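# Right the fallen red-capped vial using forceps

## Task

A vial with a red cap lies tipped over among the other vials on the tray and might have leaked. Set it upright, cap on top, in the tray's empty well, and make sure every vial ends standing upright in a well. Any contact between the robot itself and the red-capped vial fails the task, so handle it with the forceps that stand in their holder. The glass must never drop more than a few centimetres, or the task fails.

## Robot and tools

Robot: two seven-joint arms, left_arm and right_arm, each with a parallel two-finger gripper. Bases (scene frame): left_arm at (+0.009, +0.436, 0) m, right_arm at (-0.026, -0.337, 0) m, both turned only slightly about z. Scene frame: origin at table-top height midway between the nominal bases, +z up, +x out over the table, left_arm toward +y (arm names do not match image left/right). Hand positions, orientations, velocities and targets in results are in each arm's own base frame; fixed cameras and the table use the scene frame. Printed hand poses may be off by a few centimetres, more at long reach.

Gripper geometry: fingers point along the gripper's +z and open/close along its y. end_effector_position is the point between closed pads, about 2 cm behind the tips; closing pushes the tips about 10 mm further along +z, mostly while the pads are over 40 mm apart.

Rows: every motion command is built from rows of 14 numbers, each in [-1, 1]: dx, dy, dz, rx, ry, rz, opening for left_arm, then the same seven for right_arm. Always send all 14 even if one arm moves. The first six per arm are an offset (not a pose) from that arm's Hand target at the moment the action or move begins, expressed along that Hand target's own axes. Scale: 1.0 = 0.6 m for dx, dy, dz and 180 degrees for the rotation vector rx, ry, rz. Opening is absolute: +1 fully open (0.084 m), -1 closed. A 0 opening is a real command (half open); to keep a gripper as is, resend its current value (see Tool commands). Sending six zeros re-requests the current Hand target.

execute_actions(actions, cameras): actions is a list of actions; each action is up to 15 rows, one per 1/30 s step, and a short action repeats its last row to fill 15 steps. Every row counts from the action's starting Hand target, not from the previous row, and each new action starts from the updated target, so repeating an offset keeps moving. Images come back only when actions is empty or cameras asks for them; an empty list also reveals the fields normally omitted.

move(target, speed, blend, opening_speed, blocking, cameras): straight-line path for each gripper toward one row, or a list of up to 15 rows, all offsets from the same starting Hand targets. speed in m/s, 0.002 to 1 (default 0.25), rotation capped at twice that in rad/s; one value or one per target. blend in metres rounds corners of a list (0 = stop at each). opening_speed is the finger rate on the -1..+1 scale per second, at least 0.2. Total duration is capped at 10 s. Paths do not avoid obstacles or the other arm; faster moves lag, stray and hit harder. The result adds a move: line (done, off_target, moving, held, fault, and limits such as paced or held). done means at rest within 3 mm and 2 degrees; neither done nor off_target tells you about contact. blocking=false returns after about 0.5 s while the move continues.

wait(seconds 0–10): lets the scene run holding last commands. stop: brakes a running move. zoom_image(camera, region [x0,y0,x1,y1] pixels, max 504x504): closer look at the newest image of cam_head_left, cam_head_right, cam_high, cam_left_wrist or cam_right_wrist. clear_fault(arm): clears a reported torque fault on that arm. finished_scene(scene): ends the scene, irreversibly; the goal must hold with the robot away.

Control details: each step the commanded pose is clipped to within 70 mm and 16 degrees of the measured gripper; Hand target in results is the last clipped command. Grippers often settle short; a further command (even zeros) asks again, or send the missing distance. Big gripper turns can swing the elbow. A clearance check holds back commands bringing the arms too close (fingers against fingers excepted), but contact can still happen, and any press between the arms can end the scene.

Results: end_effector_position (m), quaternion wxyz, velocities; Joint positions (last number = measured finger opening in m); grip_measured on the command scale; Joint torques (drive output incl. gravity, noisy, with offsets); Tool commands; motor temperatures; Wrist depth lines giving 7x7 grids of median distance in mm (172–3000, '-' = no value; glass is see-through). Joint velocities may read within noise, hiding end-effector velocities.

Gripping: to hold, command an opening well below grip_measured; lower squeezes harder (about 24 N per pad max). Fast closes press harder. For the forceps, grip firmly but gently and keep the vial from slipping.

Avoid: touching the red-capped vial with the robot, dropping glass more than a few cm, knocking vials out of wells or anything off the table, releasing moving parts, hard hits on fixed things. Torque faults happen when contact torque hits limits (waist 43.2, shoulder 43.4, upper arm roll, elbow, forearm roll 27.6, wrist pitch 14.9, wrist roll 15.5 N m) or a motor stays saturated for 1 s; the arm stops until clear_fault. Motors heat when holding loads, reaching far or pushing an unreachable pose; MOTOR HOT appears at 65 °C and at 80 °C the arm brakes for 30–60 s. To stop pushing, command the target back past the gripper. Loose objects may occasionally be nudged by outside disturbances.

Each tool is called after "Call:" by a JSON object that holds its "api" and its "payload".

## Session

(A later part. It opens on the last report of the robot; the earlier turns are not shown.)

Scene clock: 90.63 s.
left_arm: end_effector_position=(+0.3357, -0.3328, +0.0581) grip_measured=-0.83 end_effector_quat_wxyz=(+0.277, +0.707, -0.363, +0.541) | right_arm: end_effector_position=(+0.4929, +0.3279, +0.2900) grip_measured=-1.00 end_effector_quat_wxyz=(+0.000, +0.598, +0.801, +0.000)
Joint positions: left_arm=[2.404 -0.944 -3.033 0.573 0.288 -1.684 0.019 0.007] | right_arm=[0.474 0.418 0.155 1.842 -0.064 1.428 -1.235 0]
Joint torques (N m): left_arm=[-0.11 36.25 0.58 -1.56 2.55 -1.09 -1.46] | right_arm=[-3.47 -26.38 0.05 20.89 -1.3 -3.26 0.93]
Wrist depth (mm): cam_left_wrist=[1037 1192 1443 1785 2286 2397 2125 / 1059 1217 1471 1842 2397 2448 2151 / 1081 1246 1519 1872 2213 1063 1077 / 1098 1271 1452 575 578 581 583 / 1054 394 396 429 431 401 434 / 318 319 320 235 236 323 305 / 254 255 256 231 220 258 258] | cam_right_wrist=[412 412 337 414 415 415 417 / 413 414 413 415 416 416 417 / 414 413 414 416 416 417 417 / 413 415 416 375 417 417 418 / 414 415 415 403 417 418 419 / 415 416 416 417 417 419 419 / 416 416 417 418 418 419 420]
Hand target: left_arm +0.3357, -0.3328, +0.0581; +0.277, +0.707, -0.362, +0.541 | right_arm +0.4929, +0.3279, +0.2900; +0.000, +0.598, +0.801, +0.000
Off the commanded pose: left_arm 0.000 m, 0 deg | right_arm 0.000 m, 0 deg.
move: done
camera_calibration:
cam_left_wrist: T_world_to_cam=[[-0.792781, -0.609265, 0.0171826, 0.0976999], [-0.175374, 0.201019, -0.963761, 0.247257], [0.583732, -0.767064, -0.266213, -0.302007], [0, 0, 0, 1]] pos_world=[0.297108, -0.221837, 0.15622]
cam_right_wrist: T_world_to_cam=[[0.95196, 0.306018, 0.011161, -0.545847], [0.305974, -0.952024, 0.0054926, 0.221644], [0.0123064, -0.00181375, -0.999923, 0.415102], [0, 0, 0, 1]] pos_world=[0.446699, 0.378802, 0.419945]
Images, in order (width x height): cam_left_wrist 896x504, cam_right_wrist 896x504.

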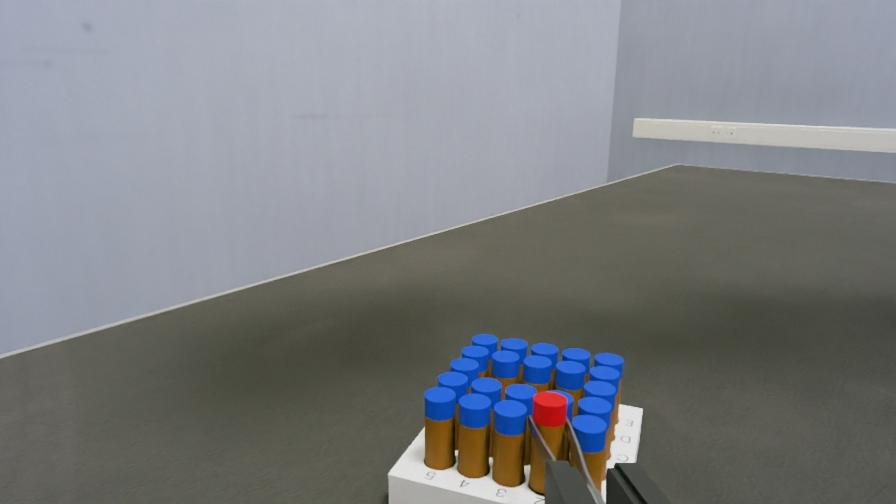

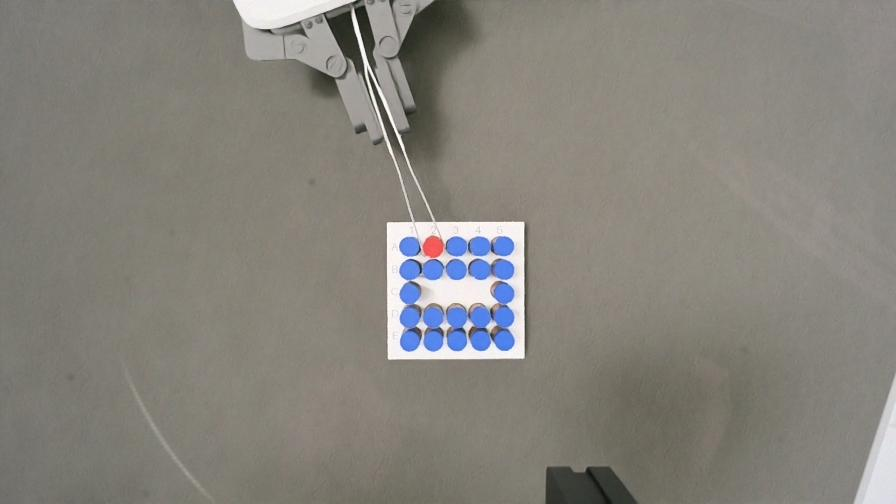

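Call:
{"api": "move", "payload": {"target": [-0.0059,0,0,0,0.0133,0,-0.92,0,0,0,0,0,0,-1], "speed": 0.02, "cameras": ["cam_left_wrist","cam_right_wrist"]}}

Call:
{"api": "zoom_image", "payload": {"camera": "cam_left_wrist", "region": [480, 384, 600, 504]}}

Call:
{"api": "zoom_image", "payload": {"camera": "cam_right_wrist", "region": [418, 232, 448, 262]}}

Call:
{"api": "zoom_image", "payload": {"camera": "cam_right_wrist", "region": [400, 225, 460, 275]}}

Scene clock: 92.80 s.
left_arm: end_effector_position=(+0.3453, -0.3369, +0.0809) grip_measured=-0.83 end_effector_quat_wxyz=(+0.283, +0.683, -0.356, +0.572) | right_arm: end_effector_position=(+0.4929, +0.3279, +0.2900) grip_measured=-1.00 end_effector_quat_wxyz=(+0.000, +0.598, +0.801, +0.000)
Joint positions: left_arm=[2.568 -0.921 -3.18 0.585 0.333 -1.69 0.161 0.007] | right_arm=[0.474 0.418 0.155 1.842 -0.064 1.428 -1.235 0]
Joint torques (N m): left_arm=[-4.24 35.01 -3.16 2.45 0.5 -1.83 -0.24] | right_arm=[-3.56 -26.33 0.28 20.82 -1.27 -3.16 0.89]
Wrist depth (mm): cam_left_wrist=[1040 1194 1452 1790 2309 2405 2132 / 1051 1224 1477 1818 2364 2414 2165 / 1067 1226 1493 1862 2431 2439 2192 / 1084 1244 1533 1867 856 848 841 / 1091 1255 1394 534 529 579 575 / 1048 387 385 411 408 380 404 / 320 319 318 - 231 314 312] | cam_right_wrist=[412 413 318 415 415 415 416 / 413 413 413 415 415 416 417 / 413 414 415 416 416 417 417 / 414 414 415 374 417 418 418 / 414 415 416 402 417 418 419 / 415 415 416 418 418 419 420 / 415 416 416 417 418 420 418]
Hand target: left_arm +0.3453, -0.3369, +0.0809; +0.283, +0.683, -0.356, +0.572 (not the last commanded pose) | right_arm +0.4929, +0.3279, +0.2900; +0.000, +0.598, +0.801, +0.000
Tool commands: left_gripper/opening=-0.92 right_gripper/opening=-1.0
Off the commanded pose: left_arm 0.028 m, 2 deg | right_arm 0.000 m, 0 deg.
TORQUE FAULT: the external load on joint 2 (shoulder) of the left arm reached its load limit, and that arm stopped. The contact can be on any part of that arm beyond that joint, not only on its tool. A torque fault puts only its own arm into a fault stop. That arm's remaining commands of this call were not run. The hold on joint 2 (shoulder) of that arm was moved back by the arm itself, up to 3 degrees, as the stop began. That arm is still stopped at the end of this call. While its stop runs, that arm, its gripper or tool too, takes no new command.
CLEAR FAULT: the left arm stays stopped (state 4) until you call clear_fault(arm="left_arm").
End effector pose when the fault began: left_arm: position (+0.3363, -0.3319, +0.0568), quat_wxyz (+0.281, +0.699, -0.358, +0.552)
Joint positions when the fault began: left_arm=[2.566 -0.972 -3.179 0.586 0.333 -1.69 0.16 0.007]
move: fault (left_arm)
camera_calibration:
cam_left_wrist: T_world_to_cam=[[-0.792014, -0.610502, -0.00101916, 0.103133], [-0.11565, 0.151673, -0.981642, 0.235963], [0.599449, -0.777356, -0.190732, -0.319706], [0, 0, 0, 1]] pos_world=[0.30062, -0.221352, 0.170758]
cam_right_wrist: T_world_to_cam=[[0.95196, 0.306018, 0.011161, -0.545847], [0.305974, -0.952024, 0.0054926, 0.221644], [0.0123064, -0.00181375, -0.999923, 0.415102], [0, 0, 0, 1]] pos_world=[0.446699, 0.378802, 0.419945]
Images, in order (width x height): cam_left_wrist 896x504, cam_right_wrist 896x504.

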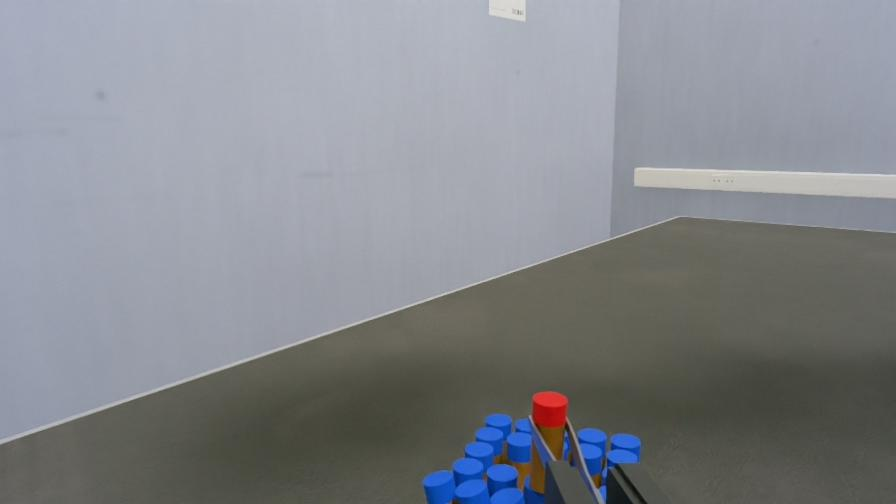

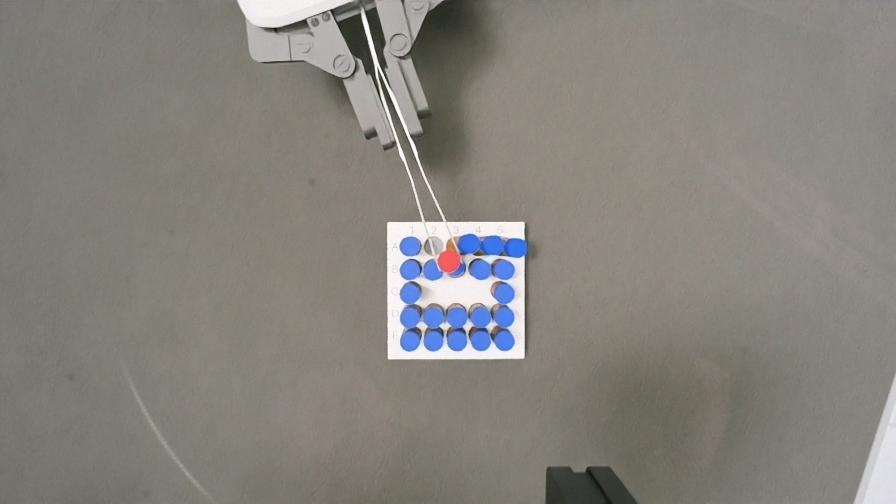

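Scaled by 4.200 from the camera's 896x504 image, which has a finer 1280x720 frame.

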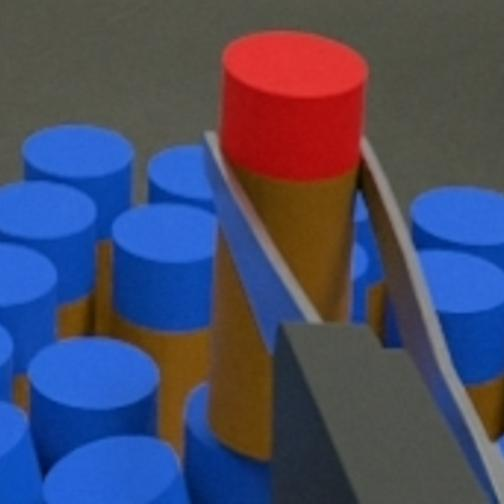

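Scaled by 16.800 from the camera's 896x504 image, which has a finer 1280x720 frame.

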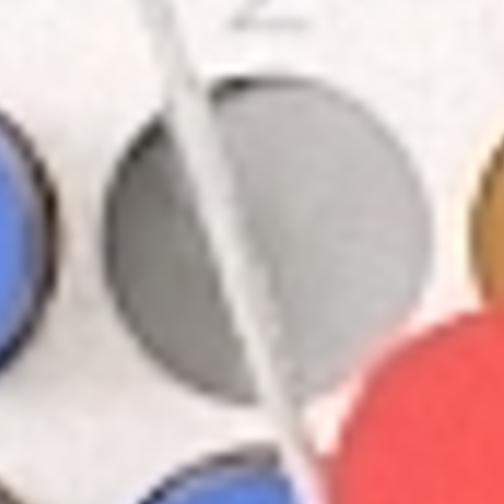

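Scaled by 8.400 from the camera's 896x504 image, which has a finer 1280x720 frame.

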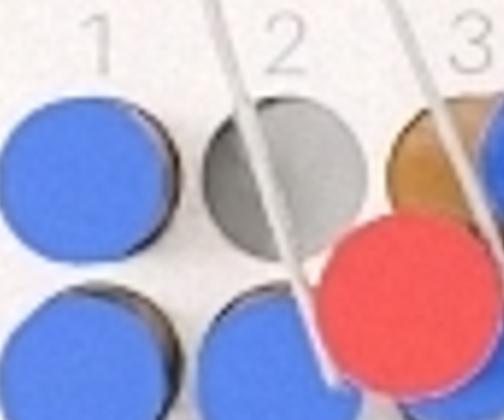

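Call:
{"api": "clear_fault", "payload": {"arm": "left_arm"}}

Call:
{"api": "move", "payload": {"target": [0.06,0,-0.03,0,0,0,-0.92,0,0,0,0,0,0,-1], "speed": 0.05, "cameras": ["cam_left_wrist","cam_right_wrist","cam_high"]}}

Call:
{"api": "zoom_image", "payload": {"camera": "cam_right_wrist", "region": [380, 215, 540, 365]}}

Call:
{"api": "zoom_image", "payload": {"camera": "cam_high", "region": [435, 250, 505, 315]}}

Scene clock: 93.43 s.
left_arm: end_effector_position=(+0.3453, -0.3369, +0.0809) grip_measured=-0.83 end_effector_quat_wxyz=(+0.283, +0.683, -0.356, +0.572) | right_arm: end_effector_position=(+0.4929, +0.3279, +0.2900) grip_measured=-1.00 end_effector_quat_wxyz=(+0.000, +0.598, +0.801, +0.000)
Joint positions: left_arm=[2.568 -0.921 -3.18 0.585 0.333 -1.69 0.161 0.007] | right_arm=[0.474 0.418 0.155 1.842 -0.064 1.428 -1.235 0]
Joint torques (N m): left_arm=[-4.16 34.64 -3.21 2.4 0.43 -1.88 -0.16] | right_arm=[-3.56 -26.6 0.15 20.82 -1.08 -3.15 0.91]
Wrist depth (mm): cam_left_wrist=[1039 1194 1455 1790 2325 2431 2125 / 1054 1211 1474 1818 2372 2414 2192 / 1063 1235 1506 1877 2457 2474 2185 / 1079 1241 1529 1914 859 846 843 / 1088 1266 1397 533 529 577 573 / 1045 387 386 411 408 380 404 / 320 319 317 - 231 314 312] | cam_right_wrist=[412 412 318 414 415 416 416 / 412 413 414 415 415 416 416 / 412 413 414 415 416 416 417 / 413 414 416 375 417 418 418 / 414 414 416 402 418 418 418 / 415 416 416 416 417 419 419 / 415 416 417 419 419 419 419]
Hand target: left_arm +0.3453, -0.3369, +0.0809; +0.283, +0.683, -0.356, +0.572 (not the last commanded pose) | right_arm +0.4929, +0.3279, +0.2900; +0.000, +0.598, +0.801, +0.000
Tool commands: left_gripper/opening=-0.92 right_gripper/opening=-1.0
Off the commanded pose: left_arm 0.028 m, 2 deg | right_arm 0.000 m, 0 deg.
TORQUE FAULT, CONTINUED: the left arm's stop, for the torque fault of joint 2 (shoulder) that an earlier result reported, is over. The call counts as one of the actions that you can send in this scene. The hold on joint 2 (shoulder) of that arm was moved back by the arm itself, up to 3 degrees, as the stop began. That arm's target is now where it stood when the stop ended, not its last command. That arm's gripper keeps its grip as last carried out, and that arm accepts commands again: back off and push less far.
CLEAR FAULT: your call cleared the left arm's torque fault. If a joint's load stays at its limit, that arm stops again at once.

Scene clock: 94.57 s.
left_arm: end_effector_position=(+0.3382, -0.3285, +0.1195) grip_measured=-0.83 end_effector_quat_wxyz=(+0.283, +0.683, -0.356, +0.572) | right_arm: end_effector_position=(+0.4929, +0.3279, +0.2900) grip_measured=-1.00 end_effector_quat_wxyz=(+0.000, +0.598, +0.801, +0.000)
Joint positions: left_arm=[2.577 -0.763 -3.176 0.469 0.341 -1.652 0.143 0.007] | right_arm=[0.474 0.418 0.155 1.842 -0.064 1.428 -1.235 0]
Joint torques (N m): left_arm=[5.1 34.64 1.09 -0.76 2.76 -0.9 -1.63] | right_arm=[-3.49 -26.73 -0.01 20.7 -1.19 -3.27 0.91]
Wrist depth (mm): cam_left_wrist=[1046 1201 1462 1809 2333 2457 2132 / 1059 1217 1496 1833 2381 2457 2172 / 1077 1235 1516 1882 2474 2465 2192 / 1084 1246 1536 1919 2372 1051 1031 / 1093 1269 1523 650 711 710 702 / 1116 1239 471 504 501 497 496 / 392 391 390 411 365 386 382] | cam_right_wrist=[412 412 281 414 415 415 415 / 412 413 413 415 415 417 418 / 414 412 414 415 415 416 418 / 413 415 415 401 416 417 419 / 414 416 415 402 417 417 418 / 415 417 416 417 418 419 419 / 415 416 417 418 419 420 420]
Hand target: left_arm +0.3382, -0.3285, +0.1196; +0.283, +0.683, -0.356, +0.572 | right_arm +0.4929, +0.3279, +0.2900; +0.000, +0.598, +0.801, +0.000
Off the commanded pose: left_arm 0.000 m, 0 deg | right_arm 0.000 m, 0 deg.
move: done
camera_calibration:
cam_left_wrist: T_world_to_cam=[[-0.792014, -0.610502, -0.00101916, 0.102678], [-0.11565, 0.151673, -0.981642, 0.271857], [0.599449, -0.777356, -0.190732, -0.301539], [0, 0, 0, 1]] pos_world=[0.29352, -0.212952, 0.209458]
cam_right_wrist: T_world_to_cam=[[0.95196, 0.306018, 0.011161, -0.545847], [0.305974, -0.952024, 0.0054926, 0.221644], [0.0123064, -0.00181375, -0.999923, 0.415102], [0, 0, 0, 1]] pos_world=[0.446699, 0.378802, 0.419945]
Images, in order (width x height): cam_high 896x504, cam_left_wrist 896x504, cam_right_wrist 896x504.

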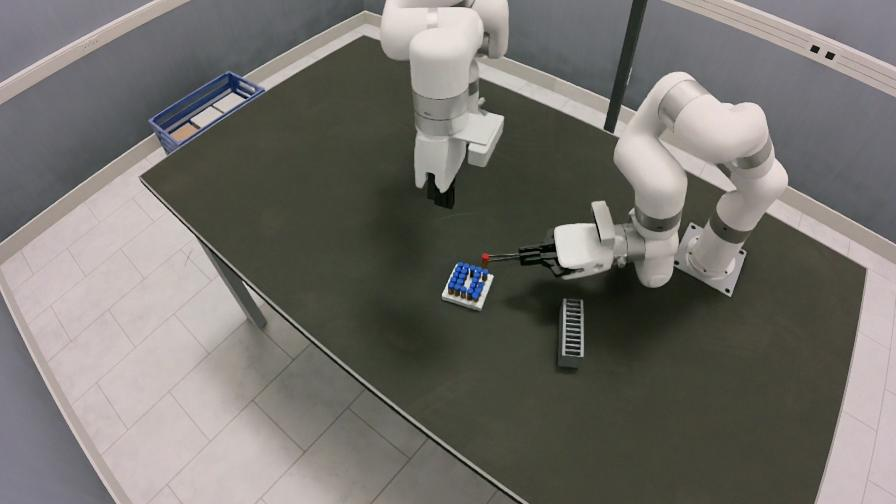

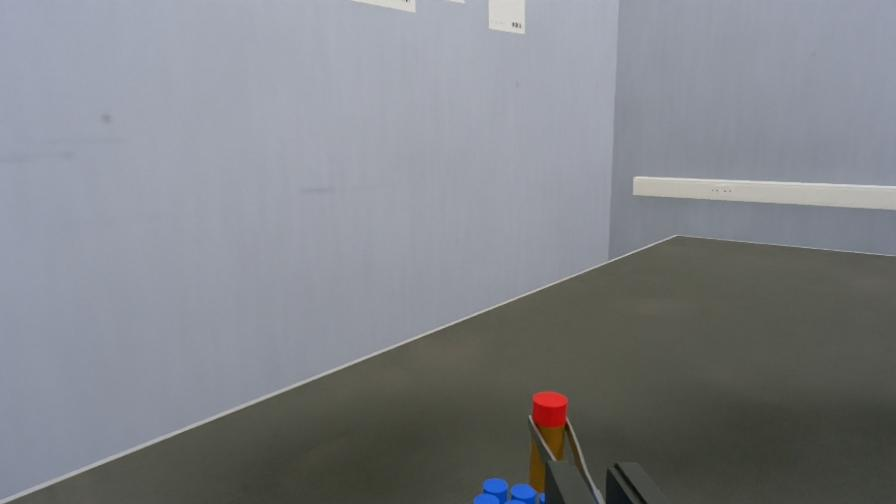

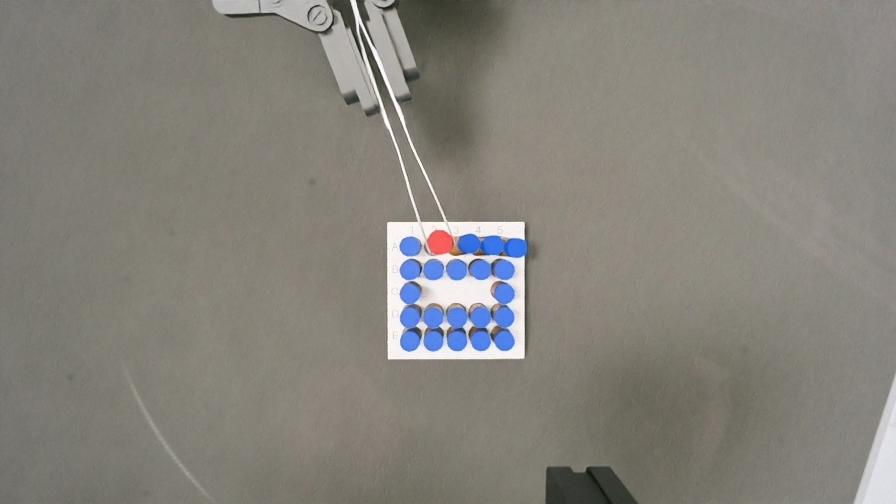

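Scaled by 3.150 from the camera's 896x504 image, which has a finer 1280x720 frame.

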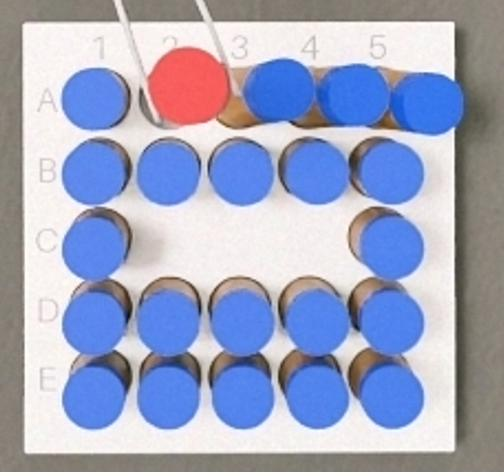

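Scaled by 7.200 from the camera's 896x504 image, which has a finer 1280x720 frame.

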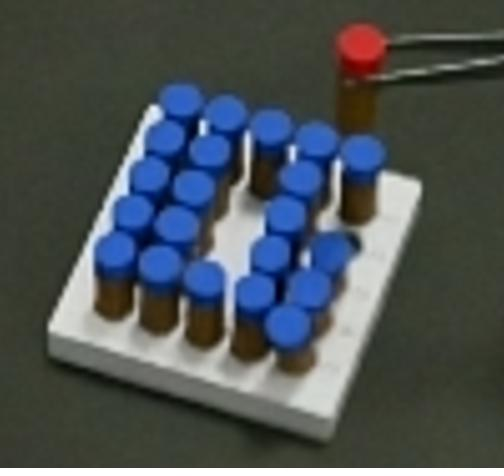

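Call:
{"api": "move", "payload": {"target": [[0.02,0,-0.13,0,0,0,-0.92,0,0,0,0,0,0,-1],[0.02,0,-0.13,0,0,0,-0.92,0.1083,0.0712,0,0,0,0,-1],[0.02,0,-0.13,0,0,0,-0.92,0.1083,0.0712,0.3,0,0,0,-1]], "blend": [0.01,0.01,0], "speed": 0.15, "cameras": ["cam_left_wrist","cam_high","cam_right_wrist","cam_head_right"]}}

Call:
{"api": "zoom_image", "payload": {"camera": "cam_high", "region": [415, 230, 515, 320]}}

Scene clock: 97.93 s.
left_arm: end_effector_position=(+0.2941, -0.2686, +0.1459) grip_measured=-0.83 end_effector_quat_wxyz=(+0.283, +0.683, -0.356, +0.572) | right_arm: end_effector_position=(+0.5155, +0.4022, +0.1100) grip_measured=-1.00 end_effector_quat_wxyz=(+0.000, +0.598, +0.801, +0.000)
Joint positions: left_arm=[3.04 -0.714 -3.48 0.201 0.509 -1.69 0.454 0.007] | right_arm=[0.556 0.751 0.158 1.849 -0.121 1.108 -1.133 0]
Joint torques (N m): left_arm=[5.02 15.09 -4.8 -2.91 2.94 -0.84 1.59] | right_arm=[0.75 -31.53 -0.75 17.1 -1.33 -3.88 1.41]
Wrist depth (mm): cam_left_wrist=[1079 1203 258 275 2397 2492 2172 / 1094 1217 279 274 2519 2492 2199 / 1117 1248 289 277 2566 2519 2242 / 1121 1244 298 284 2439 1178 2242 / 1139 1312 312 669 734 801 796 / 1153 1288 497 529 565 563 560 / 1098 442 440 464 434 434 432] | cam_right_wrist=[233 234 234 235 235 235 236 / 233 234 234 235 235 236 236 / 234 234 235 235 236 236 237 / 234 235 235 236 236 236 237 / 235 235 236 236 236 237 237 / 235 236 222 222 237 237 237 / 235 235 205 200 237 238 238]
Hand target: left_arm +0.2941, -0.2686, +0.1459; +0.283, +0.683, -0.356, +0.572 | right_arm +0.5154, +0.4022, +0.1099; +0.000, +0.598, +0.801, +0.000
Off the commanded pose: left_arm 0.000 m, 0 deg | right_arm 0.000 m, 0 deg.
move: done
camera_calibration:
cam_left_wrist: T_world_to_cam=[[-0.792014, -0.610502, -0.00101916, 0.104407], [-0.11565, 0.151673, -0.981642, 0.283474], [0.599449, -0.777356, -0.190732, -0.223446], [0, 0, 0, 1]] pos_world=[0.24942, -0.152952, 0.235758]
cam_right_wrist: T_world_to_cam=[[0.951995, 0.3059, 0.0113838, -0.587979], [0.305856, -0.952062, 0.0054565, 0.286469], [0.0125072, -0.00171275, -0.99992, 0.234834], [0, 0, 0, 1]] pos_world=[0.469198, 0.453002, 0.239945]
Images, in order (width x height): cam_head_right 896x504, cam_high 896x504, cam_left_wrist 896x504, cam_right_wrist 896x504.

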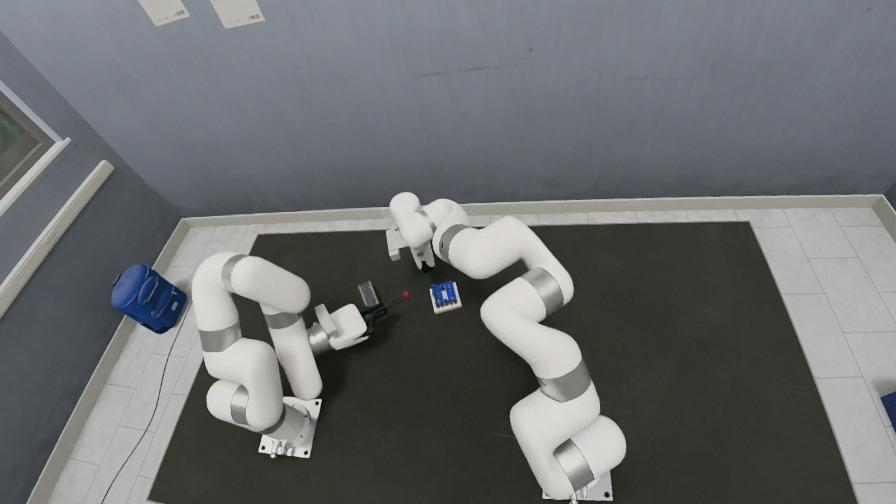

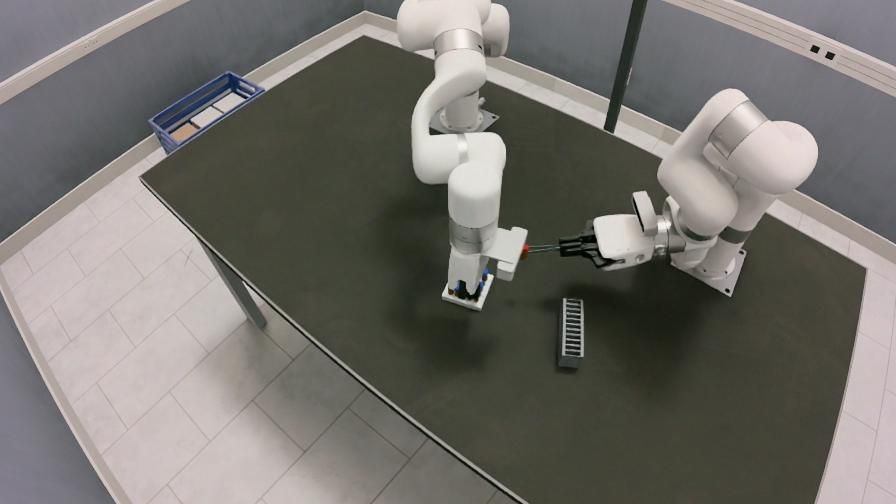

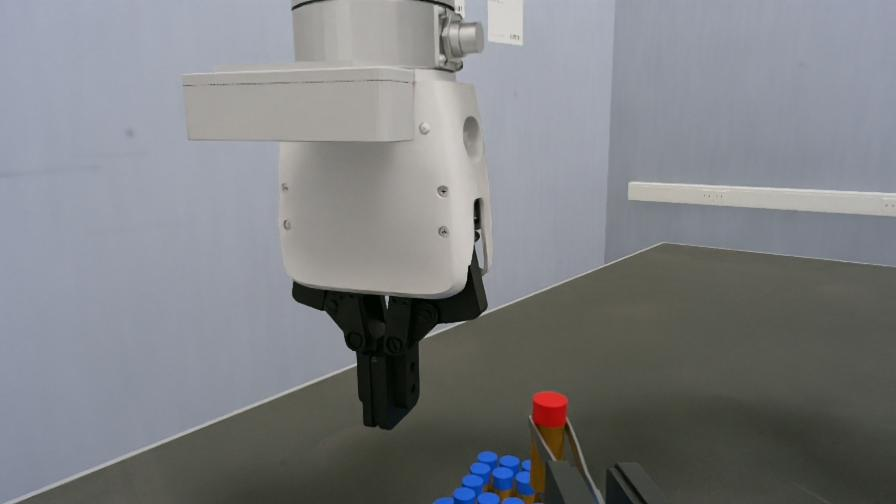

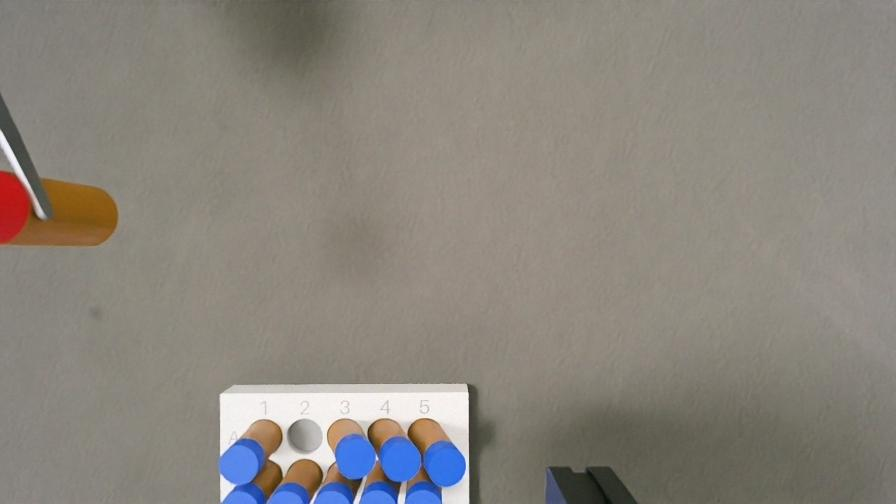

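Scaled by 5.040 from the camera's 896x504 image, which has a finer 1280x720 frame.

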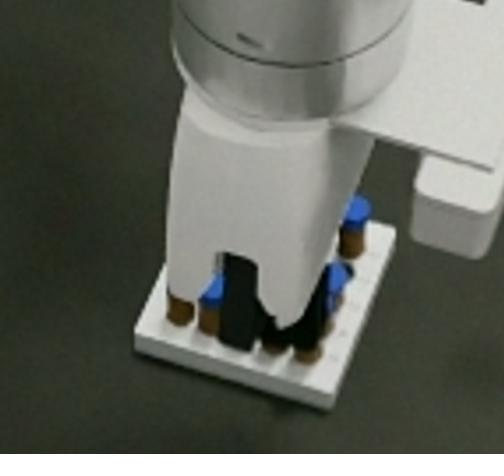

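Call:
{"api": "move", "payload": {"target": [0,0,0,0,0,0,-0.92,0.0067,0,0.1033,0,0,0,-1], "speed": 0.1, "cameras": ["cam_left_wrist","cam_high"]}}

Call:
{"api": "zoom_image", "payload": {"camera": "cam_high", "region": [435, 250, 515, 320]}}

Call:
{"api": "zoom_image", "payload": {"camera": "cam_left_wrist", "region": [330, 354, 530, 504]}}

Scene clock: 99.47 s.
left_arm: end_effector_position=(+0.2941, -0.2686, +0.1459) grip_measured=-0.83 end_effector_quat_wxyz=(+0.283, +0.683, -0.356, +0.572) | right_arm: end_effector_position=(+0.5143, +0.4060, +0.0479) grip_measured=-1.00 end_effector_quat_wxyz=(+0.000, +0.598, +0.801, +0.000)
Joint positions: left_arm=[3.04 -0.714 -3.48 0.201 0.509 -1.69 0.454 0.007] | right_arm=[0.565 0.837 0.15 1.812 -0.134 0.986 -1.119 0]
Joint torques (N m): left_arm=[5.33 15.2 -4.97 -2.66 2.62 -0.72 1.51] | right_arm=[4.11 -32.22 -1.23 20.58 -1.33 -3.93 1.4]
Wrist depth (mm): cam_left_wrist=[1084 1203 255 254 253 2465 2206 / 1096 1220 260 347 2457 2465 2228 / 1108 1241 267 285 2566 2519 2242 / 1128 1250 290 281 2457 1186 2228 / 1136 1273 299 285 732 801 796 / 1160 1255 307 304 565 562 559 / 1103 441 416 359 435 435 433] | cam_right_wrist=[172 172 172 172 173 173 173 / 172 172 173 173 173 173 174 / 172 173 173 173 173 174 174 / 173 173 173 173 174 174 174 / 173 173 173 174 174 174 175 / 173 174 174 174 174 175 175 / 173 174 - 174 175 175 175]
Hand target: left_arm +0.2941, -0.2686, +0.1459; +0.283, +0.683, -0.356, +0.572 | right_arm +0.5142, +0.4060, +0.0479; +0.000, +0.598, +0.801, +0.000
Off the commanded pose: left_arm 0.000 m, 0 deg | right_arm 0.000 m, 0 deg.
move: done
camera_calibration:
cam_left_wrist: T_world_to_cam=[[-0.792014, -0.610502, -0.00101916, 0.104407], [-0.11565, 0.151673, -0.981642, 0.283474], [0.599449, -0.777356, -0.190732, -0.223446], [0, 0, 0, 1]] pos_world=[0.24942, -0.152952, 0.235758]
Images, in order (width x height): cam_high 896x504, cam_left_wrist 896x504.

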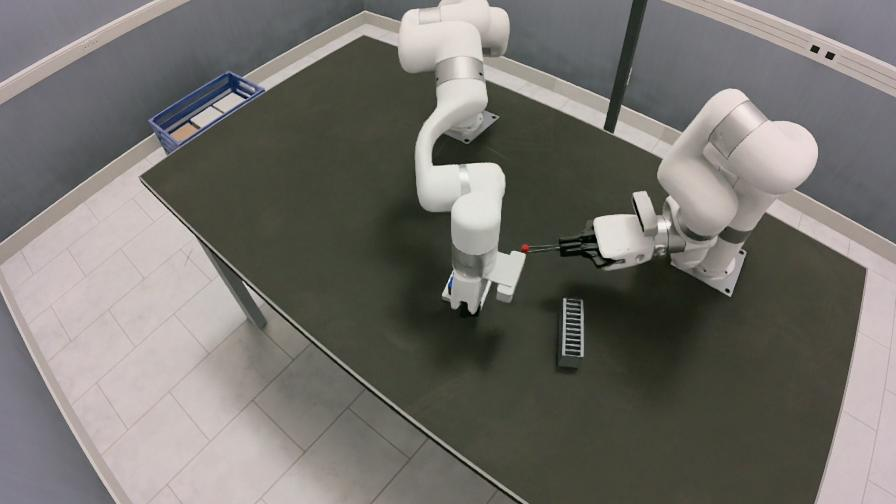

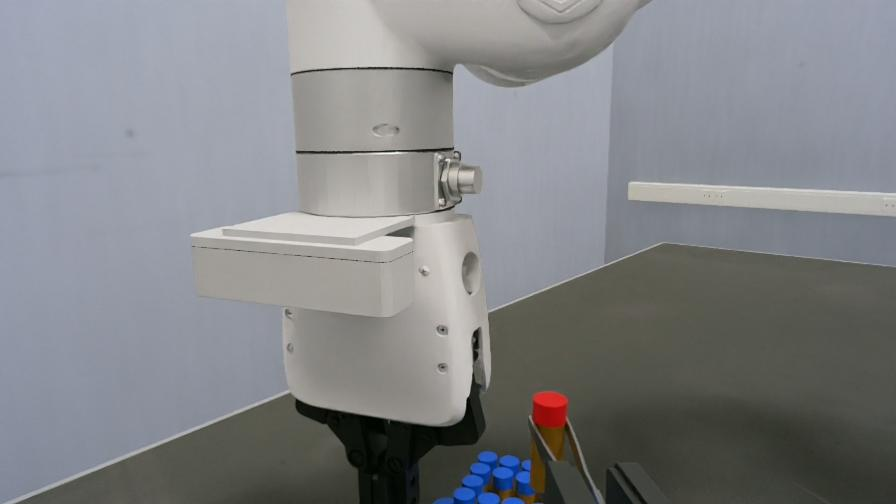

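Scaled by 6.300 from the camera's 896x504 image, which has a finer 1280x720 frame.

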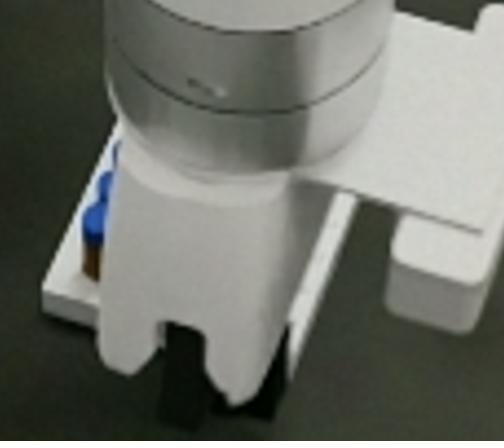

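Scaled by 2.520 from the camera's 896x504 image, which has a finer 1280x720 frame.

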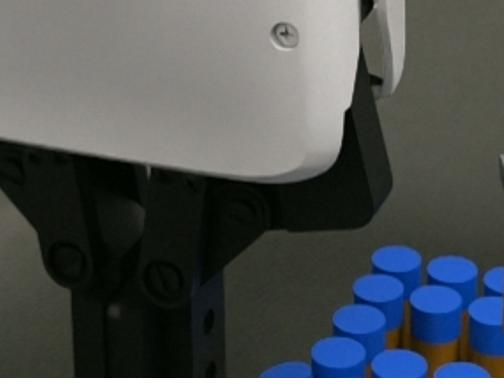

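Call:
{"api": "move", "payload": {"target": [[0,0,0,0,0,0,-0.92,0,-0.0267,0,0,0,0,-1],[0,0,0,0,0,0,-0.92,0,-0.0133,0,0,0,0,-1],[0,0,0,0,0,0,-0.92,-0.115,-0.08,-0.4033,0,0,0,-1]], "blend": [0,0.004,0], "speed": [0.02,0.05,0.2], "cameras": ["cam_right_wrist"]}}

Call:
{"api": "zoom_image", "payload": {"camera": "cam_right_wrist", "region": [380, 215, 540, 365]}}

Scene clock: 102.53 s.
left_arm: end_effector_position=(+0.2941, -0.2686, +0.1459) grip_measured=-0.83 end_effector_quat_wxyz=(+0.283, +0.683, -0.356, +0.572) | right_arm: end_effector_position=(+0.4878, +0.3264, +0.2900) grip_measured=-1.00 end_effector_quat_wxyz=(+0.000, +0.598, +0.802, +0.000)
Joint positions: left_arm=[3.04 -0.714 -3.48 0.201 0.509 -1.69 0.454 0.007] | right_arm=[0.468 0.397 0.163 1.81 -0.064 1.419 -1.232 0]
Joint torques (N m): left_arm=[4.78 15.19 -4.89 -2.85 1.87 -0.7 1.52] | right_arm=[-3.87 -32.04 -1.75 21.51 1.89 -0.07 -1.34]
Wrist depth (mm): cam_left_wrist=[1082 1246 1519 1862 2422 2474 2185 / 1098 1262 1546 1908 2474 2501 2192 / 1114 1283 1567 1946 2556 2556 2257 / 1125 1305 1600 1968 2457 1182 2228 / 1136 1312 1560 812 735 798 797 / 1157 1283 533 571 564 562 560 / 1094 441 441 464 435 435 433] | cam_right_wrist=[412 412 413 414 414 415 416 / 412 413 414 414 415 416 416 / 413 413 414 415 415 417 417 / 414 414 414 401 417 417 417 / 414 415 416 401 416 417 418 / 415 416 417 416 418 417 420 / 415 416 418 417 418 419 419]
Hand target: left_arm +0.2941, -0.2686, +0.1459; +0.283, +0.683, -0.356, +0.572 | right_arm +0.4879, +0.3264, +0.2900; +0.000, +0.598, +0.801, +0.000
Off the commanded pose: left_arm 0.000 m, 0 deg | right_arm 0.000 m, 0 deg.
move: done
camera_calibration:
cam_right_wrist: T_world_to_cam=[[0.951962, 0.306016, 0.0110353, -0.54048], [0.305972, -0.952024, 0.00555719, 0.22175], [0.0122064, -0.00191375, -0.999924, 0.415245], [0, 0, 0, 1]] pos_world=[0.441599, 0.377302, 0.419945]
Images, in order (width x height): cam_right_wrist 896x504.

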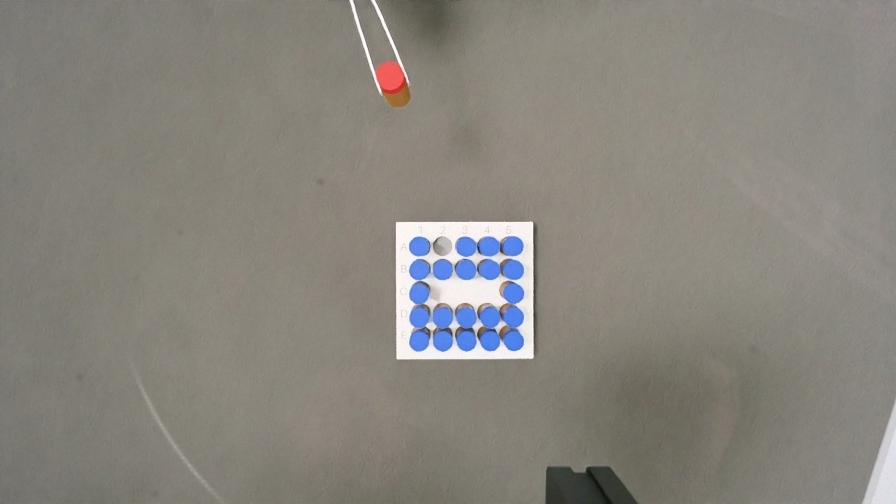

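Scaled by 3.150 from the camera's 896x504 image, which has a finer 1280x720 frame.

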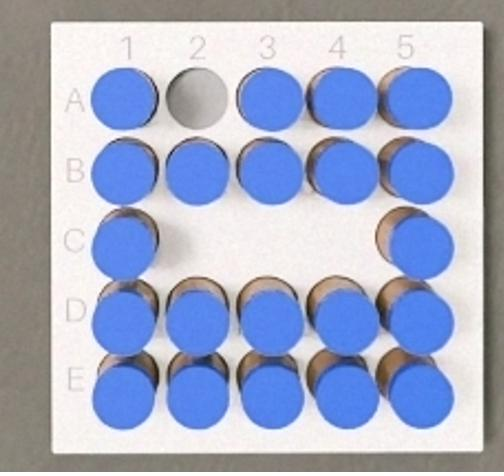

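Call:
{"api": "move", "payload": {"target": [-0.0545,0.0087,0.141,-0.0023,-0.0246,-0.0062,-0.92,0,0,0,0,0,0,-1], "speed": 0.08, "cameras": ["cam_head_left","cam_high","cam_right_wrist","cam_left_wrist"]}}

Call:
{"api": "zoom_image", "payload": {"camera": "cam_high", "region": [450, 150, 750, 350]}}

Scene clock: 105.37 s.
left_arm: end_effector_position=(+0.3358, -0.3334, +0.0979) grip_measured=-0.83 end_effector_quat_wxyz=(+0.277, +0.707, -0.362, +0.541) | right_arm: end_effector_position=(+0.4879, +0.3264, +0.2900) grip_measured=-1.00 end_effector_quat_wxyz=(+0.000, +0.598, +0.801, +0.000)
Joint positions: left_arm=[2.955 -0.826 -3.549 0.449 0.355 -1.494 0.408 0.007] | right_arm=[0.468 0.397 0.163 1.81 -0.064 1.419 -1.232 0]
Joint torques (N m): left_arm=[-5.35 19.6 -6.23 3.91 -2.25 -0.89 -1.56] | right_arm=[-3.19 -30.03 -1.76 21.51 1.39 -3.56 -0.89]
Wrist depth (mm): cam_left_wrist=[1034 1192 1437 1776 2302 2372 2125 / 1059 1217 1483 1852 2414 2465 2145 / 1079 1248 1509 1924 2364 2356 2125 / 1089 1264 1560 1776 722 731 732 / 1119 1255 494 537 499 541 544 / 375 398 378 402 403 381 406 / 318 319 320 - 267 323 324] | cam_right_wrist=[412 412 300 413 415 415 416 / 412 412 413 414 415 416 416 / 413 415 414 414 417 417 418 / 413 414 415 401 418 417 418 / 414 415 415 402 417 418 418 / 414 416 416 417 418 419 419 / 414 416 416 417 417 420 419]
Hand target: left_arm +0.3358, -0.3334, +0.0979; +0.277, +0.707, -0.362, +0.541 | right_arm +0.4879, +0.3264, +0.2900; +0.000, +0.598, +0.801, +0.000
Off the commanded pose: left_arm 0.000 m, 0 deg | right_arm 0.000 m, 0 deg.
move: done
camera_calibration:
cam_left_wrist: T_world_to_cam=[[-0.792607, -0.609492, 0.0171435, 0.096572], [-0.175577, 0.201221, -0.963682, 0.28596], [0.583907, -0.766831, -0.266502, -0.291923], [0, 0, 0, 1]] pos_world=[0.297207, -0.222537, 0.196121]
cam_right_wrist: T_world_to_cam=[[0.95196, 0.306018, 0.011161, -0.540502], [0.305974, -0.952024, 0.0054926, 0.221681], [0.0123064, -0.00181375, -0.999923, 0.415162], [0, 0, 0, 1]] pos_world=[0.441599, 0.377202, 0.419945]
Images, in order (width x height): cam_head_left 896x504, cam_high 896x504, cam_left_wrist 896x504, cam_right_wrist 896x504.

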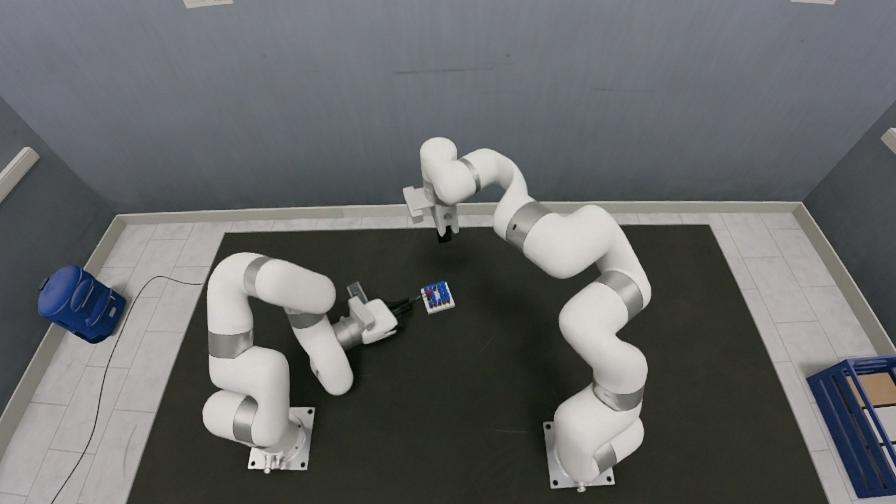

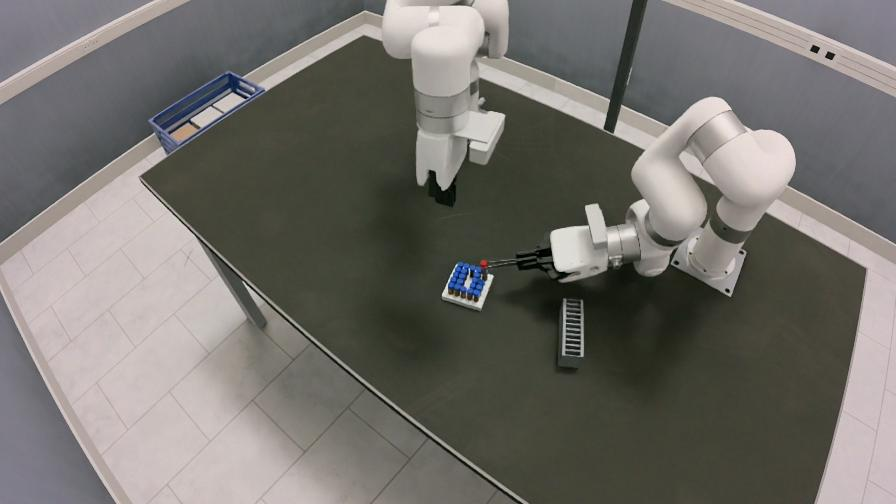

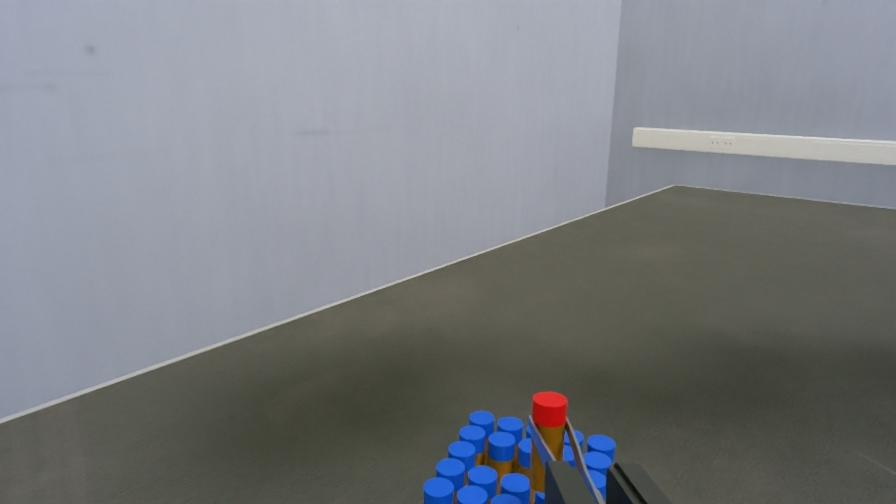

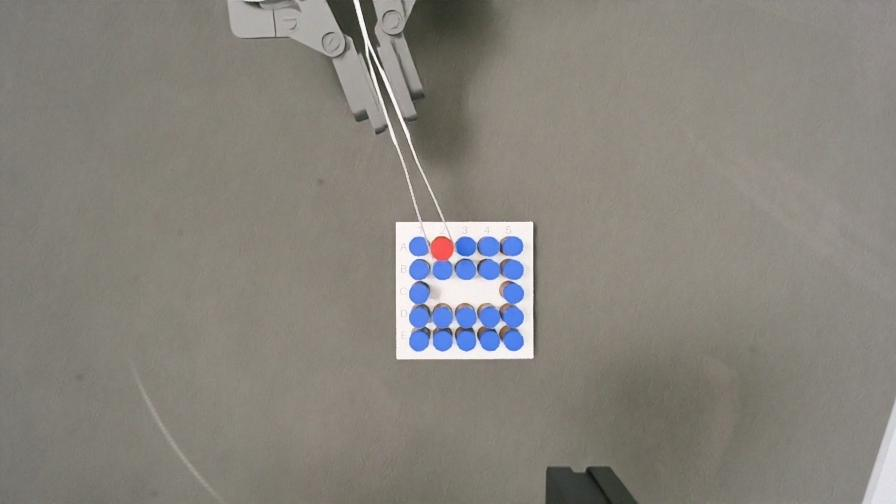

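Scaled by 1.680 from the camera's 896x504 image, which has a finer 1280x720 frame.

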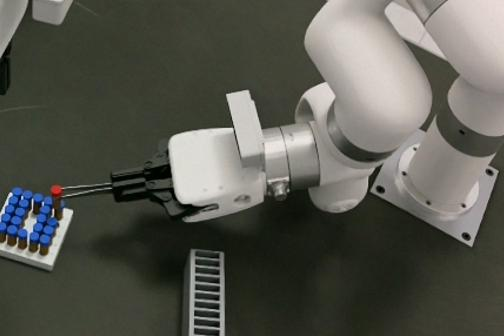

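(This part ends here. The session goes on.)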